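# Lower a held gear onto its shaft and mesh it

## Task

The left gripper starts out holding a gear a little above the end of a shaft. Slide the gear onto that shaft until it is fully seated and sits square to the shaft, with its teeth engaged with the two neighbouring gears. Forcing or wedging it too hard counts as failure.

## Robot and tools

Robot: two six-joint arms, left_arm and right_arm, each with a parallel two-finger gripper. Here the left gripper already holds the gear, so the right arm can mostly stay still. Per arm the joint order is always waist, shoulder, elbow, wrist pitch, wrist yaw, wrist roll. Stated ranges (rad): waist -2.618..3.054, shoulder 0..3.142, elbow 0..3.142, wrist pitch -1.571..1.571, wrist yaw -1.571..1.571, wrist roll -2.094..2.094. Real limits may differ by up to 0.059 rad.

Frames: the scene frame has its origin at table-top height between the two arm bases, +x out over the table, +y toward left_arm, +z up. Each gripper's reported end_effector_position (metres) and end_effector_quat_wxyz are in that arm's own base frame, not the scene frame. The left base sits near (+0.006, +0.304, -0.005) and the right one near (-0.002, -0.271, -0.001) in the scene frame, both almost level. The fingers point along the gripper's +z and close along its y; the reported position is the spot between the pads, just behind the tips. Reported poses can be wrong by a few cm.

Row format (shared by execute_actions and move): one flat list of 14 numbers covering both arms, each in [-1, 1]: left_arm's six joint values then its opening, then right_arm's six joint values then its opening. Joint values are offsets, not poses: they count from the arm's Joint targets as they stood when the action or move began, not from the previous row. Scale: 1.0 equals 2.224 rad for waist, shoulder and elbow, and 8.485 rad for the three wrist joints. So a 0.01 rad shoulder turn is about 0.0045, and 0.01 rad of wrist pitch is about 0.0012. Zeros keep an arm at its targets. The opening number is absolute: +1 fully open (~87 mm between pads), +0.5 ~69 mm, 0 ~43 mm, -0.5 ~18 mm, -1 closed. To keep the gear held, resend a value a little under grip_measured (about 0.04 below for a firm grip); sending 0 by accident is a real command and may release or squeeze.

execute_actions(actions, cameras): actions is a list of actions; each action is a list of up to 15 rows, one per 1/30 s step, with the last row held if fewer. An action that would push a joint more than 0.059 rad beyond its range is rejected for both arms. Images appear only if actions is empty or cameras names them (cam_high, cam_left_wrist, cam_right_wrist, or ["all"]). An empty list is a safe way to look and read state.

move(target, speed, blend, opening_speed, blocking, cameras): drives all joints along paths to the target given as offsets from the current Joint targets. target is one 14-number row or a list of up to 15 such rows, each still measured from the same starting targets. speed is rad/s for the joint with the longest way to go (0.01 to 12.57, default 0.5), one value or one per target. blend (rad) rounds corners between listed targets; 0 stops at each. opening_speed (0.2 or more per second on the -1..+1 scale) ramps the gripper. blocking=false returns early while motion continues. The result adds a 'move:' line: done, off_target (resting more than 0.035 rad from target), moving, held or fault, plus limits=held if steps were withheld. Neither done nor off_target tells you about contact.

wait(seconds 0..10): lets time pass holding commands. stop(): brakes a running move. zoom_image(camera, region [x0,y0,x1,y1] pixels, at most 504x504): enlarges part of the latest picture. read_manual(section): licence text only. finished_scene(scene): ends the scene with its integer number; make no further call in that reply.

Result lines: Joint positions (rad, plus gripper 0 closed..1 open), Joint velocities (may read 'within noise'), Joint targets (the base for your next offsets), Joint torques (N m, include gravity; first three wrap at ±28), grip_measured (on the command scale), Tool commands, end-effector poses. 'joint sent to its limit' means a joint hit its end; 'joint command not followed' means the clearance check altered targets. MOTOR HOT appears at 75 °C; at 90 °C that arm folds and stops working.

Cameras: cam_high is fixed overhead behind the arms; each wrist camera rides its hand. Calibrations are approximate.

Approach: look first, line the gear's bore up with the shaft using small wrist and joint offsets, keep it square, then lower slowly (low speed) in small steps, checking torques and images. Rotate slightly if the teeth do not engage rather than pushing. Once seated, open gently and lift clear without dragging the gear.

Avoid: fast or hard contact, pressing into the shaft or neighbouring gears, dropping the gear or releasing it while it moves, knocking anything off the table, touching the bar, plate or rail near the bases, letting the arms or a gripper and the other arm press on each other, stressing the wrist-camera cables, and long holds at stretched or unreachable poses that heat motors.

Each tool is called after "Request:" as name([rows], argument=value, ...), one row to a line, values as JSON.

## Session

Request:
execute_actions(actions=[])

Scene clock: 0.00 s.
left_arm: end_effector_position=(+0.2826, -0.1438, +0.1208) grip_measured=-0.511 end_effector_quat_wxyz=(-0.008, +0.859, +0.512, +0.005) | right_arm: end_effector_position=(+0.3825, +0.0000, +0.3605) grip_measured=+1.000 end_effector_quat_wxyz=(+0.707, +0.000, +0.707, +0.000)
Joint positions: left_arm=[-0.61 1.758 1.505 -1.329 -0.015 1.457 0.244] | right_arm=[0 1.047 1.047 0 0 0 1]
Joint velocities: within noise
Joint torques (N m): no reading
Heat: left arm: 28 °C; right arm: 27 °C.
Joint targets: left_arm=[-0.607 1.747 1.512 -1.335 -0.020 1.457] | right_arm=[0.000 1.043 1.058 0.005 -0.001 0.000]
Tool commands: left_gripper/opening=-1.0 right_gripper/opening=+1.0

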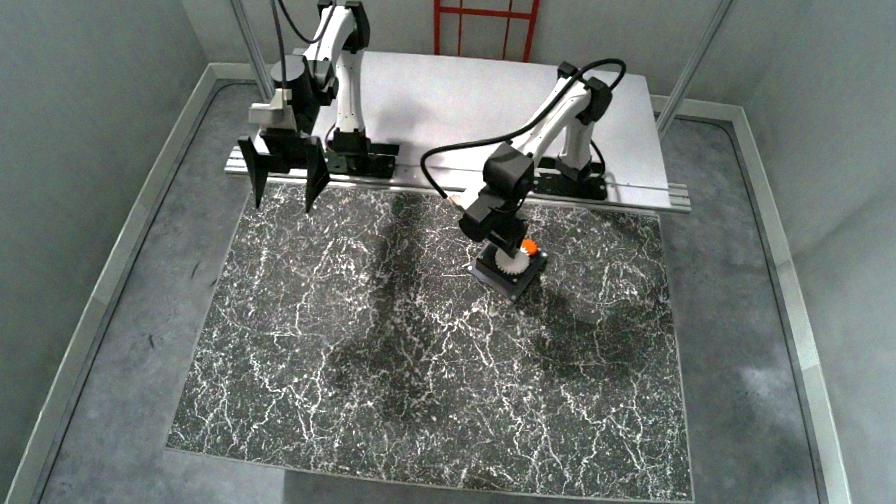

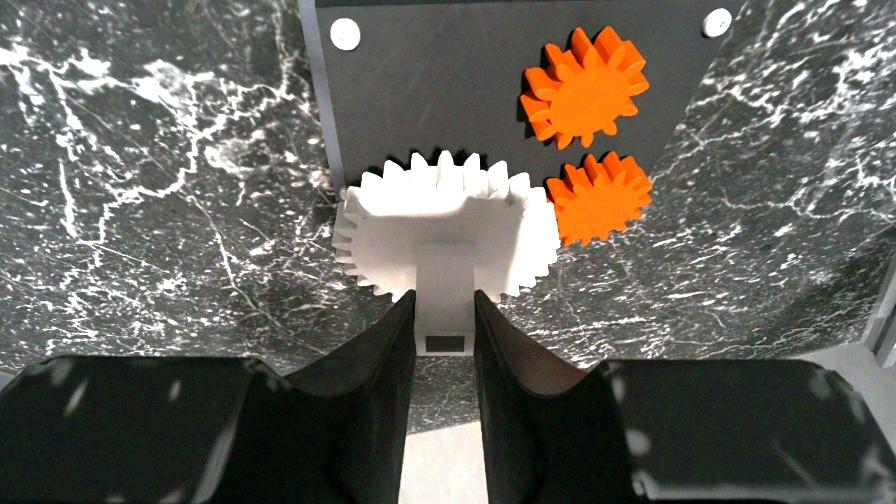

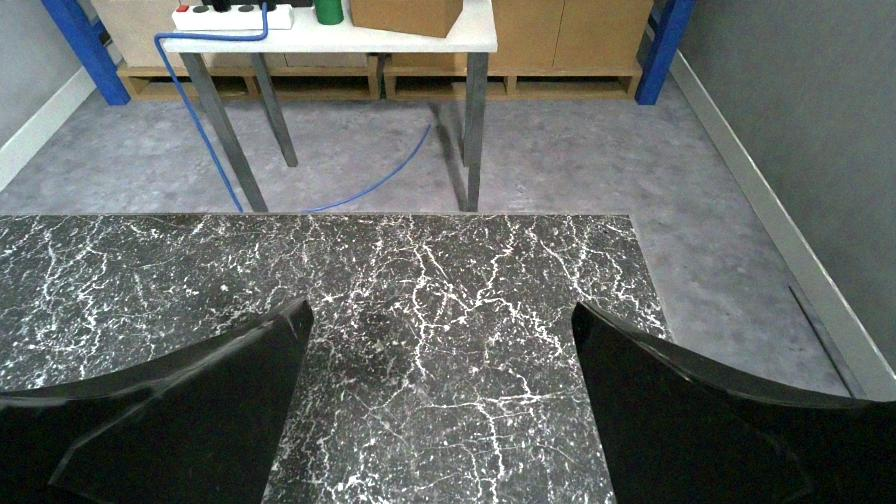

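Request:
move([
  [0,0,0.02,-0.0053,0,0,-1,0,0,0,0,0,0,1],
  [0,0.134,0.2023,-0.01945,0,0,-1,0,0,0,0,0,0,1],
], speed=0.4, blend=[0.02,0], cameras=["cam_left_wrist"])

Request:
zoom_image(camera="cam_left_wrist", region=[540, 60, 780, 300])

Scene clock: 8.07 s.
left_arm: end_effector_position=(+0.3382, -0.1827, +0.1401) grip_measured=-0.511 end_effector_quat_wxyz=(-0.001, +0.859, +0.512, +0.008) | right_arm: end_effector_position=(+0.3825, +0.0000, +0.3605) grip_measured=+1.000 end_effector_quat_wxyz=(+0.707, +0.000, +0.707, +0.000)
Joint positions: left_arm=[-0.61 2.026 1.939 -1.478 -0.015 1.457 0.244] | right_arm=[0 1.047 1.047 0 0 0 1]
Joint torques (N m): left_arm=[0.08 -7.01 7.24 0.17 0.12 0] | right_arm=[-0.24 -2.84 8.1 2.25 -0.07 0.09]
Heat: left arm: 29 °C; right arm: 29 °C.
Joint targets: left_arm=[-0.607 2.045 1.963 -1.500 -0.020 1.457] | right_arm=[0.000 1.043 1.058 0.005 -0.001 0.000]
move: done
camera_calibration:
cam_left_wrist: T_world_to_cam=[[-0.877521, 0.479404, -0.0113534, 0.384503], [0.286763, 0.543585, 0.788849, -0.0889113], [0.384348, 0.688976, -0.614483, 0.223447], [0, 0, 0, 1]] pos_world=[0.277025, -0.289951, 0.211807]
Images, in order (width x height): cam_left_wrist 896x504.

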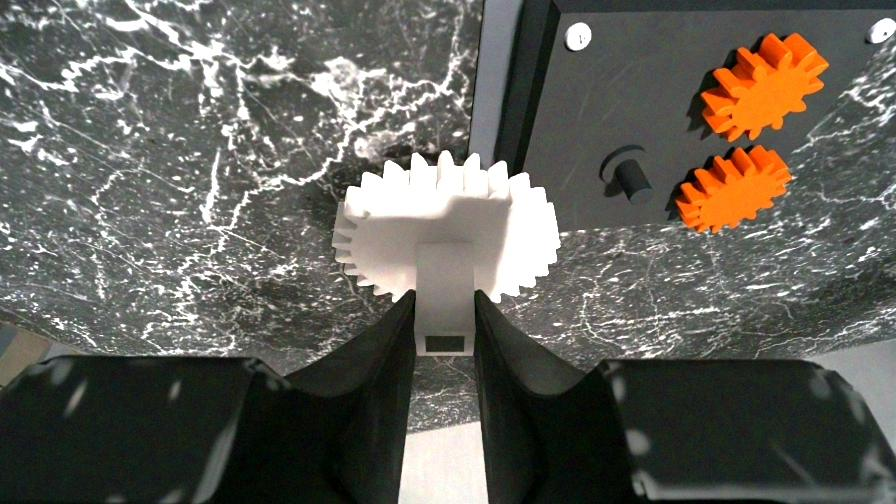

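Scaled by 2.100 from the camera's 896x504 image, which has a finer 1280x720 frame.

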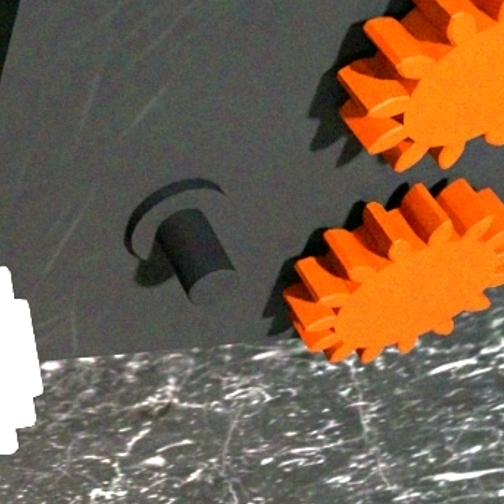

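Request:
move([
  [-0.0144,-0.1596,-0.1911,0.0128,0,-0.0034,-1,0,0,0,0,0,0,1],
  [-0.0144,-0.1484,-0.2208,0.0206,0,-0.0034,-1,0,0,0,0,0,0,1],
], speed=[0.4,0.12])

Scene clock: 30.63 s.
left_arm: end_effector_position=(+0.2721, -0.1454, +0.1244) grip_measured=-0.511 end_effector_quat_wxyz=(-0.007, +0.861, +0.508, +0.005) | right_arm: end_effector_position=(+0.3825, +0.0000, +0.3605) grip_measured=+1.000 end_effector_quat_wxyz=(+0.707, +0.000, +0.707, +0.000)
Joint positions: left_arm=[-0.634 1.725 1.48 -1.334 -0.015 1.442 0.244] | right_arm=[0 1.047 1.047 0 0 0 1]
Joint torques (N m): left_arm=[-0.62 -7.16 4.62 0.45 0.13 -0.16] | right_arm=[-0.24 -2.84 8.1 2.25 -0.06 0.09]
Heat: left arm: 32 °C; right arm: 32 °C.
Joint targets: left_arm=[-0.640 1.715 1.471 -1.325 -0.020 1.429] | right_arm=[0.000 1.043 1.058 0.005 -0.001 0.000]
move: done

Request:
move([
  [0.0108,0,0,0,0,0.0038,-1,0,0,0,0,0,0,1],
  [0.0108,0,-0.0205,0.0053,0,0.0038,-1,0,0,0,0,0,0,1],
], speed=[0.12,0.06])

Scene clock: 37.87 s.
left_arm: end_effector_position=(+0.2727, -0.1432, +0.1131) grip_measured=-0.511 end_effector_quat_wxyz=(-0.007, +0.860, +0.510, +0.004) | right_arm: end_effector_position=(+0.3825, +0.0000, +0.3605) grip_measured=+1.000 end_effector_quat_wxyz=(+0.707, +0.000, +0.707, +0.000)
Joint positions: left_arm=[-0.626 1.725 1.436 -1.291 -0.013 1.445 0.244] | right_arm=[0 1.047 1.047 0 0 0 1]
Joint torques (N m): left_arm=[0.76 -7.17 4.57 0.48 0.11 0.13] | right_arm=[-0.24 -2.82 8.1 2.25 -0.07 0.09]
Heat: left arm: 32 °C; right arm: 33 °C.
Joint targets: left_arm=[-0.615 1.715 1.426 -1.280 -0.020 1.461] | right_arm=[0.000 1.043 1.058 0.005 -0.001 0.000]
move: done

Request:
move([
  [0,0,-0.0070,0.0018,0,0,-1,0,0,0,0,0,0,1],
  [0,0,-0.0140,0.0037,0,0,-1,0,0,0,0,0,0,1],
], speed=0.06, cameras=["cam_left_wrist"])

Request:
zoom_image(camera="cam_left_wrist", region=[460, 80, 680, 300])

Scene clock: 43.93 s.
left_arm: end_effector_position=(+0.2728, -0.1440, +0.1070) grip_measured=-0.511 end_effector_quat_wxyz=(-0.005, +0.860, +0.510, +0.004) | right_arm: end_effector_position=(+0.3825, +0.0000, +0.3605) grip_measured=+1.000 end_effector_quat_wxyz=(+0.707, +0.000, +0.707, +0.000)
Joint positions: left_arm=[-0.626 1.725 1.412 -1.264 -0.01 1.445 0.244] | right_arm=[0 1.047 1.047 0 0 0 1]
Joint torques (N m): left_arm=[0.77 -7.12 3.99 0.51 0.05 0.16] | right_arm=[-0.24 -2.84 8.1 2.25 -0.07 0.09]
Heat: left arm: 32 °C; right arm: 33 °C.
Joint targets: left_arm=[-0.615 1.715 1.395 -1.249 -0.020 1.461] | right_arm=[0.000 1.043 1.058 0.005 -0.001 0.000]
move: done
camera_calibration:
cam_left_wrist: T_world_to_cam=[[-0.875912, 0.48247, -0.000398468, 0.306921], [0.297455, 0.540672, 0.786889, -0.0682103], [0.379866, 0.689127, -0.617095, 0.203069], [0, 0, 0, 1]] pos_world=[0.211987, -0.251142, 0.179109]
Images, in order (width x height): cam_left_wrist 896x504.

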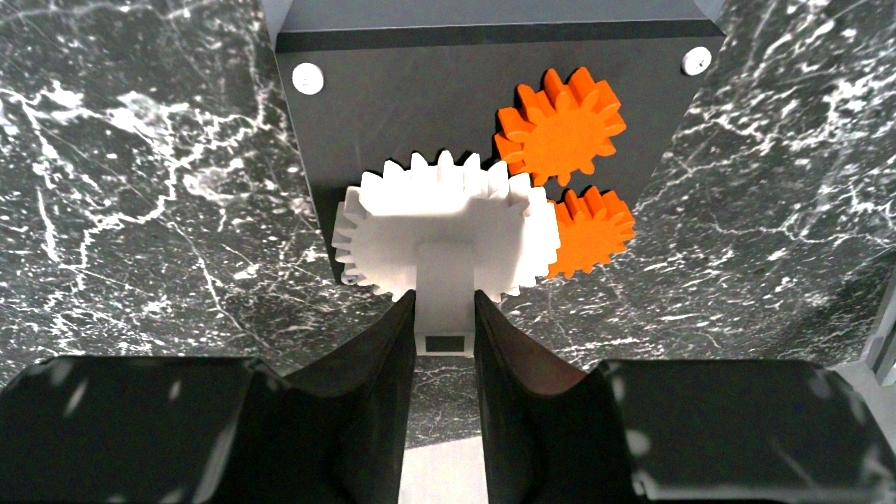

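Scaled by 2.291 from the camera's 896x504 image, which has a finer 1280x720 frame.

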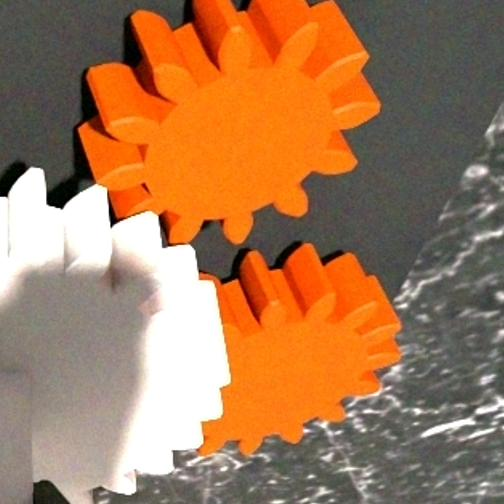

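Request:
move([
  [0,0,-0.004,0.001,0,0,-1,0,0,0,0,0,0,1],
  [-0.0015,-0.0076,-0.0131,0.0014,0,0.0114,-1,0,0,0,0,0,0,1],
], speed=0.08, cameras=["cam_left_wrist"])

Request:
zoom_image(camera="cam_left_wrist", region=[460, 80, 680, 300])

Scene clock: 52.87 s.
left_arm: end_effector_position=(+0.2729, -0.1438, +0.1057) grip_measured=-0.511 end_effector_quat_wxyz=(-0.004, +0.882, +0.472, +0.004) | right_arm: end_effector_position=(+0.3825, +0.0000, +0.3605) grip_measured=+1.000 end_effector_quat_wxyz=(+0.707, +0.000, +0.707, +0.000)
Joint positions: left_arm=[-0.626 1.71 1.389 -1.255 -0.01 1.533 0.244] | right_arm=[0 1.047 1.047 0 0 0 1]
Joint torques (N m): left_arm=[0.51 -7.15 3.48 0.54 0.08 0.24] | right_arm=[-0.25 -2.84 8.1 2.25 -0.07 0.09]
Heat: left arm: 33 °C; right arm: 33 °C.
Joint targets: left_arm=[-0.619 1.698 1.366 -1.237 -0.020 1.558] | right_arm=[0.000 1.043 1.058 0.005 -0.001 0.000]
move: done
camera_calibration:
cam_left_wrist: T_world_to_cam=[[-0.829861, 0.557969, -0.00129698, 0.305415], [0.343872, 0.513264, 0.786328, -0.0839177], [0.439413, 0.652097, -0.617808, 0.180679], [0, 0, 0, 1]] pos_world=[0.202916, -0.24516, 0.178008]
Images, in order (width x height): cam_left_wrist 896x504.

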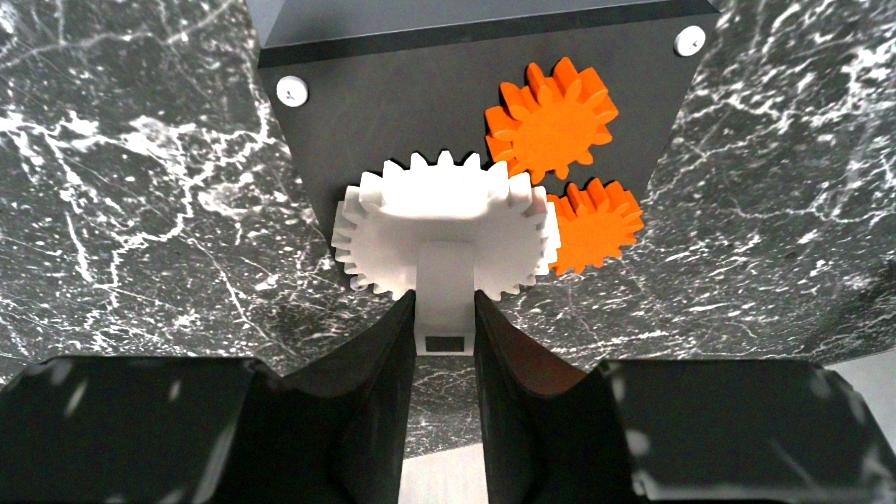

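Scaled by 2.291 from the camera's 896x504 image, which has a finer 1280x720 frame.

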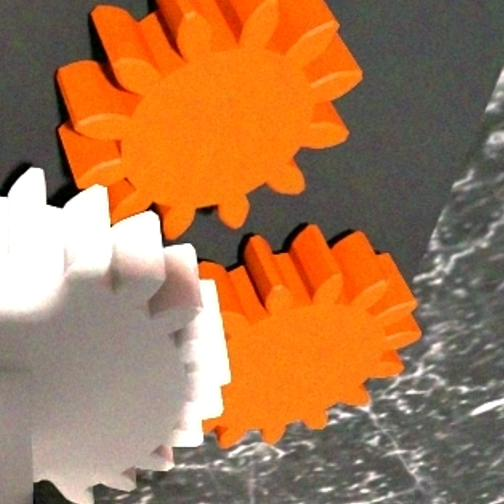

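Request:
move([
  [0,0,-0.006,0.0013,0,0,-1,0,0,0,0,0,0,1],
  [0.0015,0.0076,0.0021,0.001,0,-0.0114,-1,0,0,0,0,0,0,1],
], speed=0.08, cameras=["cam_left_wrist"])

Request:
zoom_image(camera="cam_left_wrist", region=[460, 80, 680, 300])

Scene clock: 60.80 s.
left_arm: end_effector_position=(+0.2725, -0.1438, +0.1052) grip_measured=-0.511 end_effector_quat_wxyz=(+0.003, +0.868, +0.497, +0.007) | right_arm: end_effector_position=(+0.3825, +0.0000, +0.3605) grip_measured=+1.000 end_effector_quat_wxyz=(+0.707, +0.000, +0.707, +0.000)
Joint positions: left_arm=[-0.626 1.703 1.38 -1.237 -0.009 1.475 0.244] | right_arm=[0 1.047 1.047 0 0 0 1]
Joint torques (N m): left_arm=[0.83 -5.18 4.51 0.49 0.08 -0.16] | right_arm=[-0.24 -2.84 8.1 2.25 -0.07 0.09]
Heat: left arm: 33 °C; right arm: 34 °C.
Joint targets: left_arm=[-0.615 1.715 1.370 -1.229 -0.020 1.461] | right_arm=[0.000 1.043 1.058 0.005 -0.001 0.000]
move: done
camera_calibration:
cam_left_wrist: T_world_to_cam=[[-0.860671, 0.508874, -0.0170734, 0.308039], [0.303489, 0.539646, 0.785287, -0.0684765], [0.408826, 0.670693, -0.618896, 0.191572], [0, 0, 0, 1]] pos_world=[0.207582, -0.248286, 0.177596]
Images, in order (width x height): cam_left_wrist 896x504.

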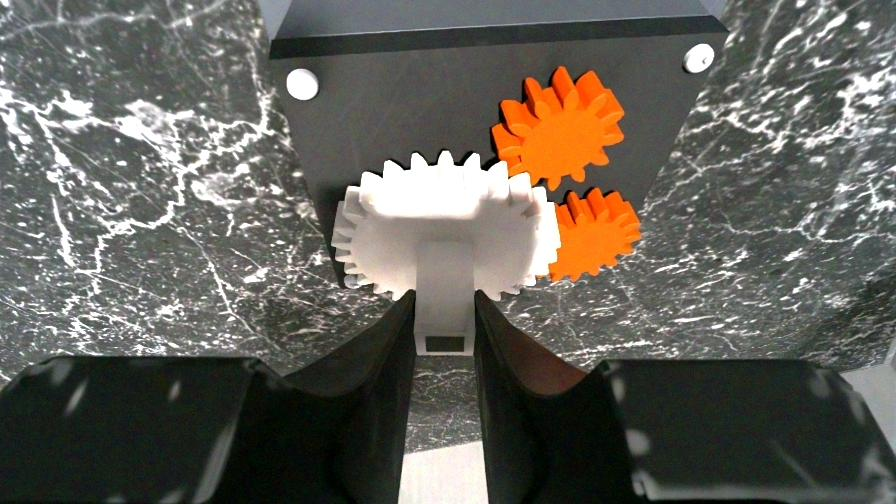

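Scaled by 2.291 from the camera's 896x504 image, which has a finer 1280x720 frame.

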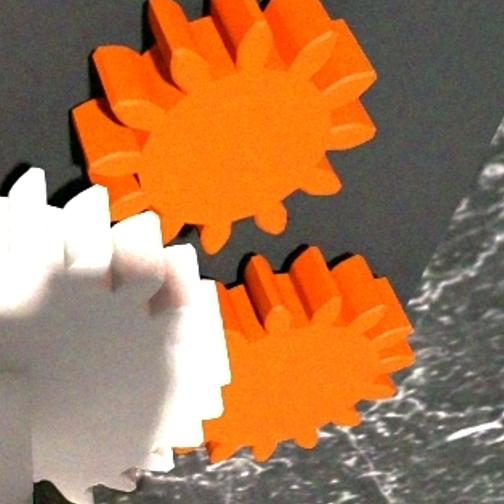

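Request:
move([
  [0,0.0055,0.0015,-0.0010,0,0,-1,0,0,0,0,0,0,1],
  [0.0022,0.0165,0.0140,-0.0012,0,-0.0165,-1,0,0,0,0,0,0,1],
], speed=0.08, cameras=["cam_left_wrist"])

Request:
zoom_image(camera="cam_left_wrist", region=[460, 80, 680, 300])

Scene clock: 68.67 s.
left_arm: end_effector_position=(+0.2720, -0.1442, +0.1022) grip_measured=-0.511 end_effector_quat_wxyz=(+0.003, +0.831, +0.556, +0.007) | right_arm: end_effector_position=(+0.3825, +0.0000, +0.3605) grip_measured=+1.000 end_effector_quat_wxyz=(+0.707, +0.000, +0.707, +0.000)
Joint positions: left_arm=[-0.626 1.725 1.393 -1.228 -0.011 1.338 0.244] | right_arm=[0 1.047 1.047 0 0 0 1]
Joint torques (N m): left_arm=[1.29 -4.22 6.01 0.3 0.06 -0.19] | right_arm=[-0.24 -2.84 8.09 2.25 -0.06 0.09]
Heat: left arm: 32 °C; right arm: 34 °C.
Joint targets: left_arm=[-0.610 1.752 1.401 -1.239 -0.020 1.321] | right_arm=[0.000 1.043 1.058 0.005 -0.001 0.000]
move: done
camera_calibration:
cam_left_wrist: T_world_to_cam=[[-0.92237, 0.385871, -0.0183651, 0.306877], [0.225681, 0.576823, 0.785076, -0.0391471], [0.313532, 0.719986, -0.619127, 0.223259], [0, 0, 0, 1]] pos_world=[0.221891, -0.256577, 0.174595]
Images, in order (width x height): cam_left_wrist 896x504.

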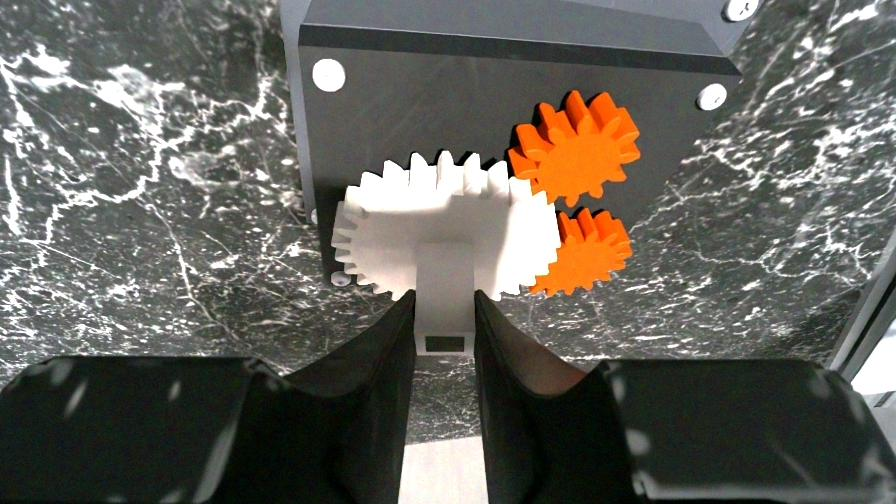

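Scaled by 2.291 from the camera's 896x504 image, which has a finer 1280x720 frame.

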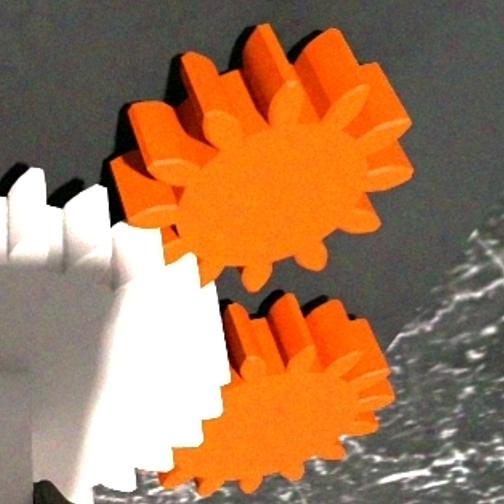

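Request:
move([
  [0,-0.0035,-0.010,0.0010,0,0,-1,0,0,0,0,0,0,1],
  [0,-0.0035,-0.0210,0.0040,0,0,-1,0,0,0,0,0,0,1],
], speed=0.06, cameras=["cam_left_wrist"])

Request:
zoom_image(camera="cam_left_wrist", region=[460, 80, 680, 300])

Scene clock: 73.57 s.
left_arm: end_effector_position=(+0.2721, -0.1443, +0.1008) grip_measured=-0.511 end_effector_quat_wxyz=(+0.004, +0.830, +0.557, +0.008) | right_arm: end_effector_position=(+0.3825, +0.0000, +0.3605) grip_measured=+1.000 end_effector_quat_wxyz=(+0.707, +0.000, +0.707, +0.000)
Joint positions: left_arm=[-0.626 1.725 1.387 -1.22 -0.011 1.333 0.244] | right_arm=[0 1.047 1.047 0 0 0 1]
Joint torques (N m): left_arm=[1.32 -4.82 2.85 0.57 0.08 -0.17] | right_arm=[-0.24 -2.84 8.1 2.25 -0.07 0.09]
Heat: left arm: 32 °C; right arm: 34 °C.
Joint targets: left_arm=[-0.610 1.744 1.355 -1.205 -0.020 1.321] | right_arm=[0.000 1.043 1.058 0.005 -0.001 0.000]
move: done
camera_calibration:
cam_left_wrist: T_world_to_cam=[[-0.923936, 0.381999, -0.0204597, 0.30711], [0.221798, 0.578502, 0.784946, -0.0367254], [0.311685, 0.720703, -0.619226, 0.222993], [0, 0, 0, 1]] pos_world=[0.222392, -0.256781, 0.173194]
Images, in order (width x height): cam_left_wrist 896x504.

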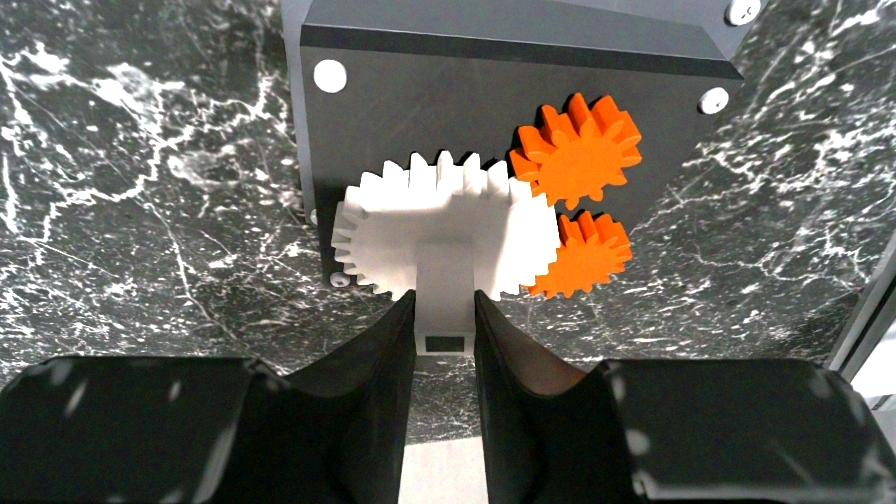

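Scaled by 2.291 from the camera's 896x504 image, which has a finer 1280x720 frame.

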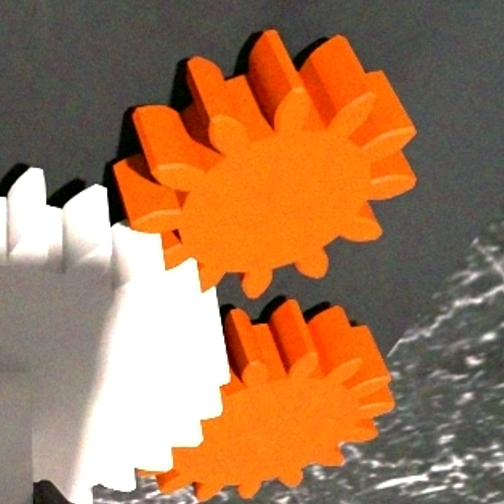

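Request:
move([
  [0,-0.002,-0.007,0.0010,0,0.006,-1,0,0,0,0,0,0,1],
  [0,0,-0.007,0.0015,0,0,-1,0,0,0,0,0,0,1],
], speed=0.08)

Request:
zoom_image(camera="cam_left_wrist", region=[510, 160, 610, 310])

Scene clock: 80.03 s.
left_arm: end_effector_position=(+0.2721, -0.1442, +0.1003) grip_measured=-0.511 end_effector_quat_wxyz=(+0.006, +0.830, +0.558, +0.009) | right_arm: end_effector_position=(+0.3825, +0.0000, +0.3605) grip_measured=+1.000 end_effector_quat_wxyz=(+0.707, +0.000, +0.707, +0.000)
Joint positions: left_arm=[-0.626 1.72 1.38 -1.213 -0.012 1.332 0.244] | right_arm=[0 1.047 1.047 0 0 0 1]
Joint torques (N m): left_arm=[1.33 -4.42 2.13 0.65 0.09 -0.15] | right_arm=[-0.24 -2.84 8.1 2.25 -0.07 0.09]
Heat: left arm: 32 °C; right arm: 35 °C.
Joint targets: left_arm=[-0.610 1.743 1.339 -1.192 -0.020 1.321] | right_arm=[0.000 1.043 1.058 0.005 -0.001 0.000]
move: off_target (left_arm); left_arm: the elbow is farthest, 0.041 rad from its target

Scaled by 3.360 from the camera's 896x504 image, which has a finer 1280x720 frame.
This view is cut from an older image: the scene may have changed since it was taken.

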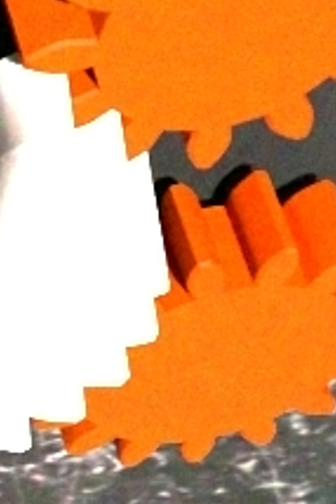

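Request:
move([
  [0,-0.004,0.0130,-0.0035,0,0,-1,0,0,0,0,0,0,1],
  [0,-0.004,0.0130,-0.0035,0,0,-0.4,0,0,0,0,0,0,1],
  [0,-0.004,0.0130,-0.0035,0,0,0.2,0,0,0,0,0,0,1],
  [0,0.006,0.137,-0.033,0,0,0.2,0,0,0,0,0,0,1],
], speed=[0.1,0.1,0.1,0.3], opening_speed=0.5, cameras=["cam_left_wrist"])

Request:
zoom_image(camera="cam_left_wrist", region=[320, 20, 620, 270])

Scene clock: 91.57 s.
left_arm: end_effector_position=(+0.2733, -0.1434, +0.1565) grip_measured=+0.200 end_effector_quat_wxyz=(+0.001, +0.829, +0.560, +0.007) | right_arm: end_effector_position=(+0.3825, +0.0000, +0.3605) grip_measured=+1.000 end_effector_quat_wxyz=(+0.707, +0.000, +0.707, +0.000)
Joint positions: left_arm=[-0.622 1.738 1.624 -1.451 -0.012 1.332 0.6] | right_arm=[0 1.047 1.047 0 0 0 1]
Joint torques (N m): left_arm=[0.83 -4.9 6.95 0.21 0.08 -0.16] | right_arm=[-0.23 -2.84 8.1 2.25 -0.07 0.09]
Heat: left arm: 31 °C; right arm: 35 °C.
Joint targets: left_arm=[-0.611 1.757 1.644 -1.472 -0.020 1.321] | right_arm=[0.000 1.043 1.058 0.005 -0.001 0.000]
move: done
camera_calibration:
cam_left_wrist: T_world_to_cam=[[-0.926201, 0.376799, -0.0132331, 0.307779], [0.223006, 0.575791, 0.786596, -0.0821915], [0.304008, 0.725594, -0.617327, 0.258982], [0, 0, 0, 1]] pos_world=[0.224661, -0.256562, 0.228601]
Images, in order (width x height): cam_left_wrist 896x504.

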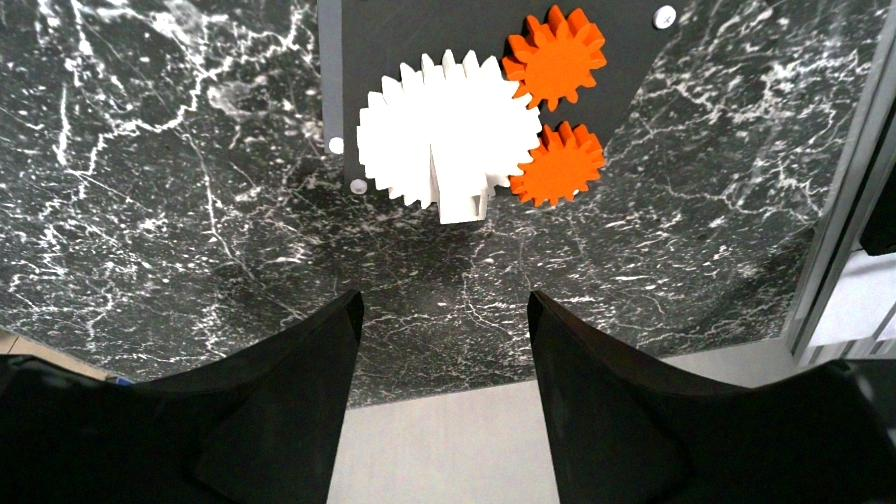

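Scaled by 1.680 from the camera's 896x504 image, which has a finer 1280x720 frame.

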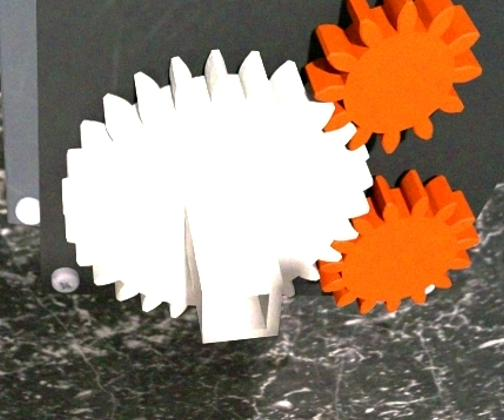

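Meshed and level.

Request:
finished_scene(scene=2)

The scene is finished: the task was done.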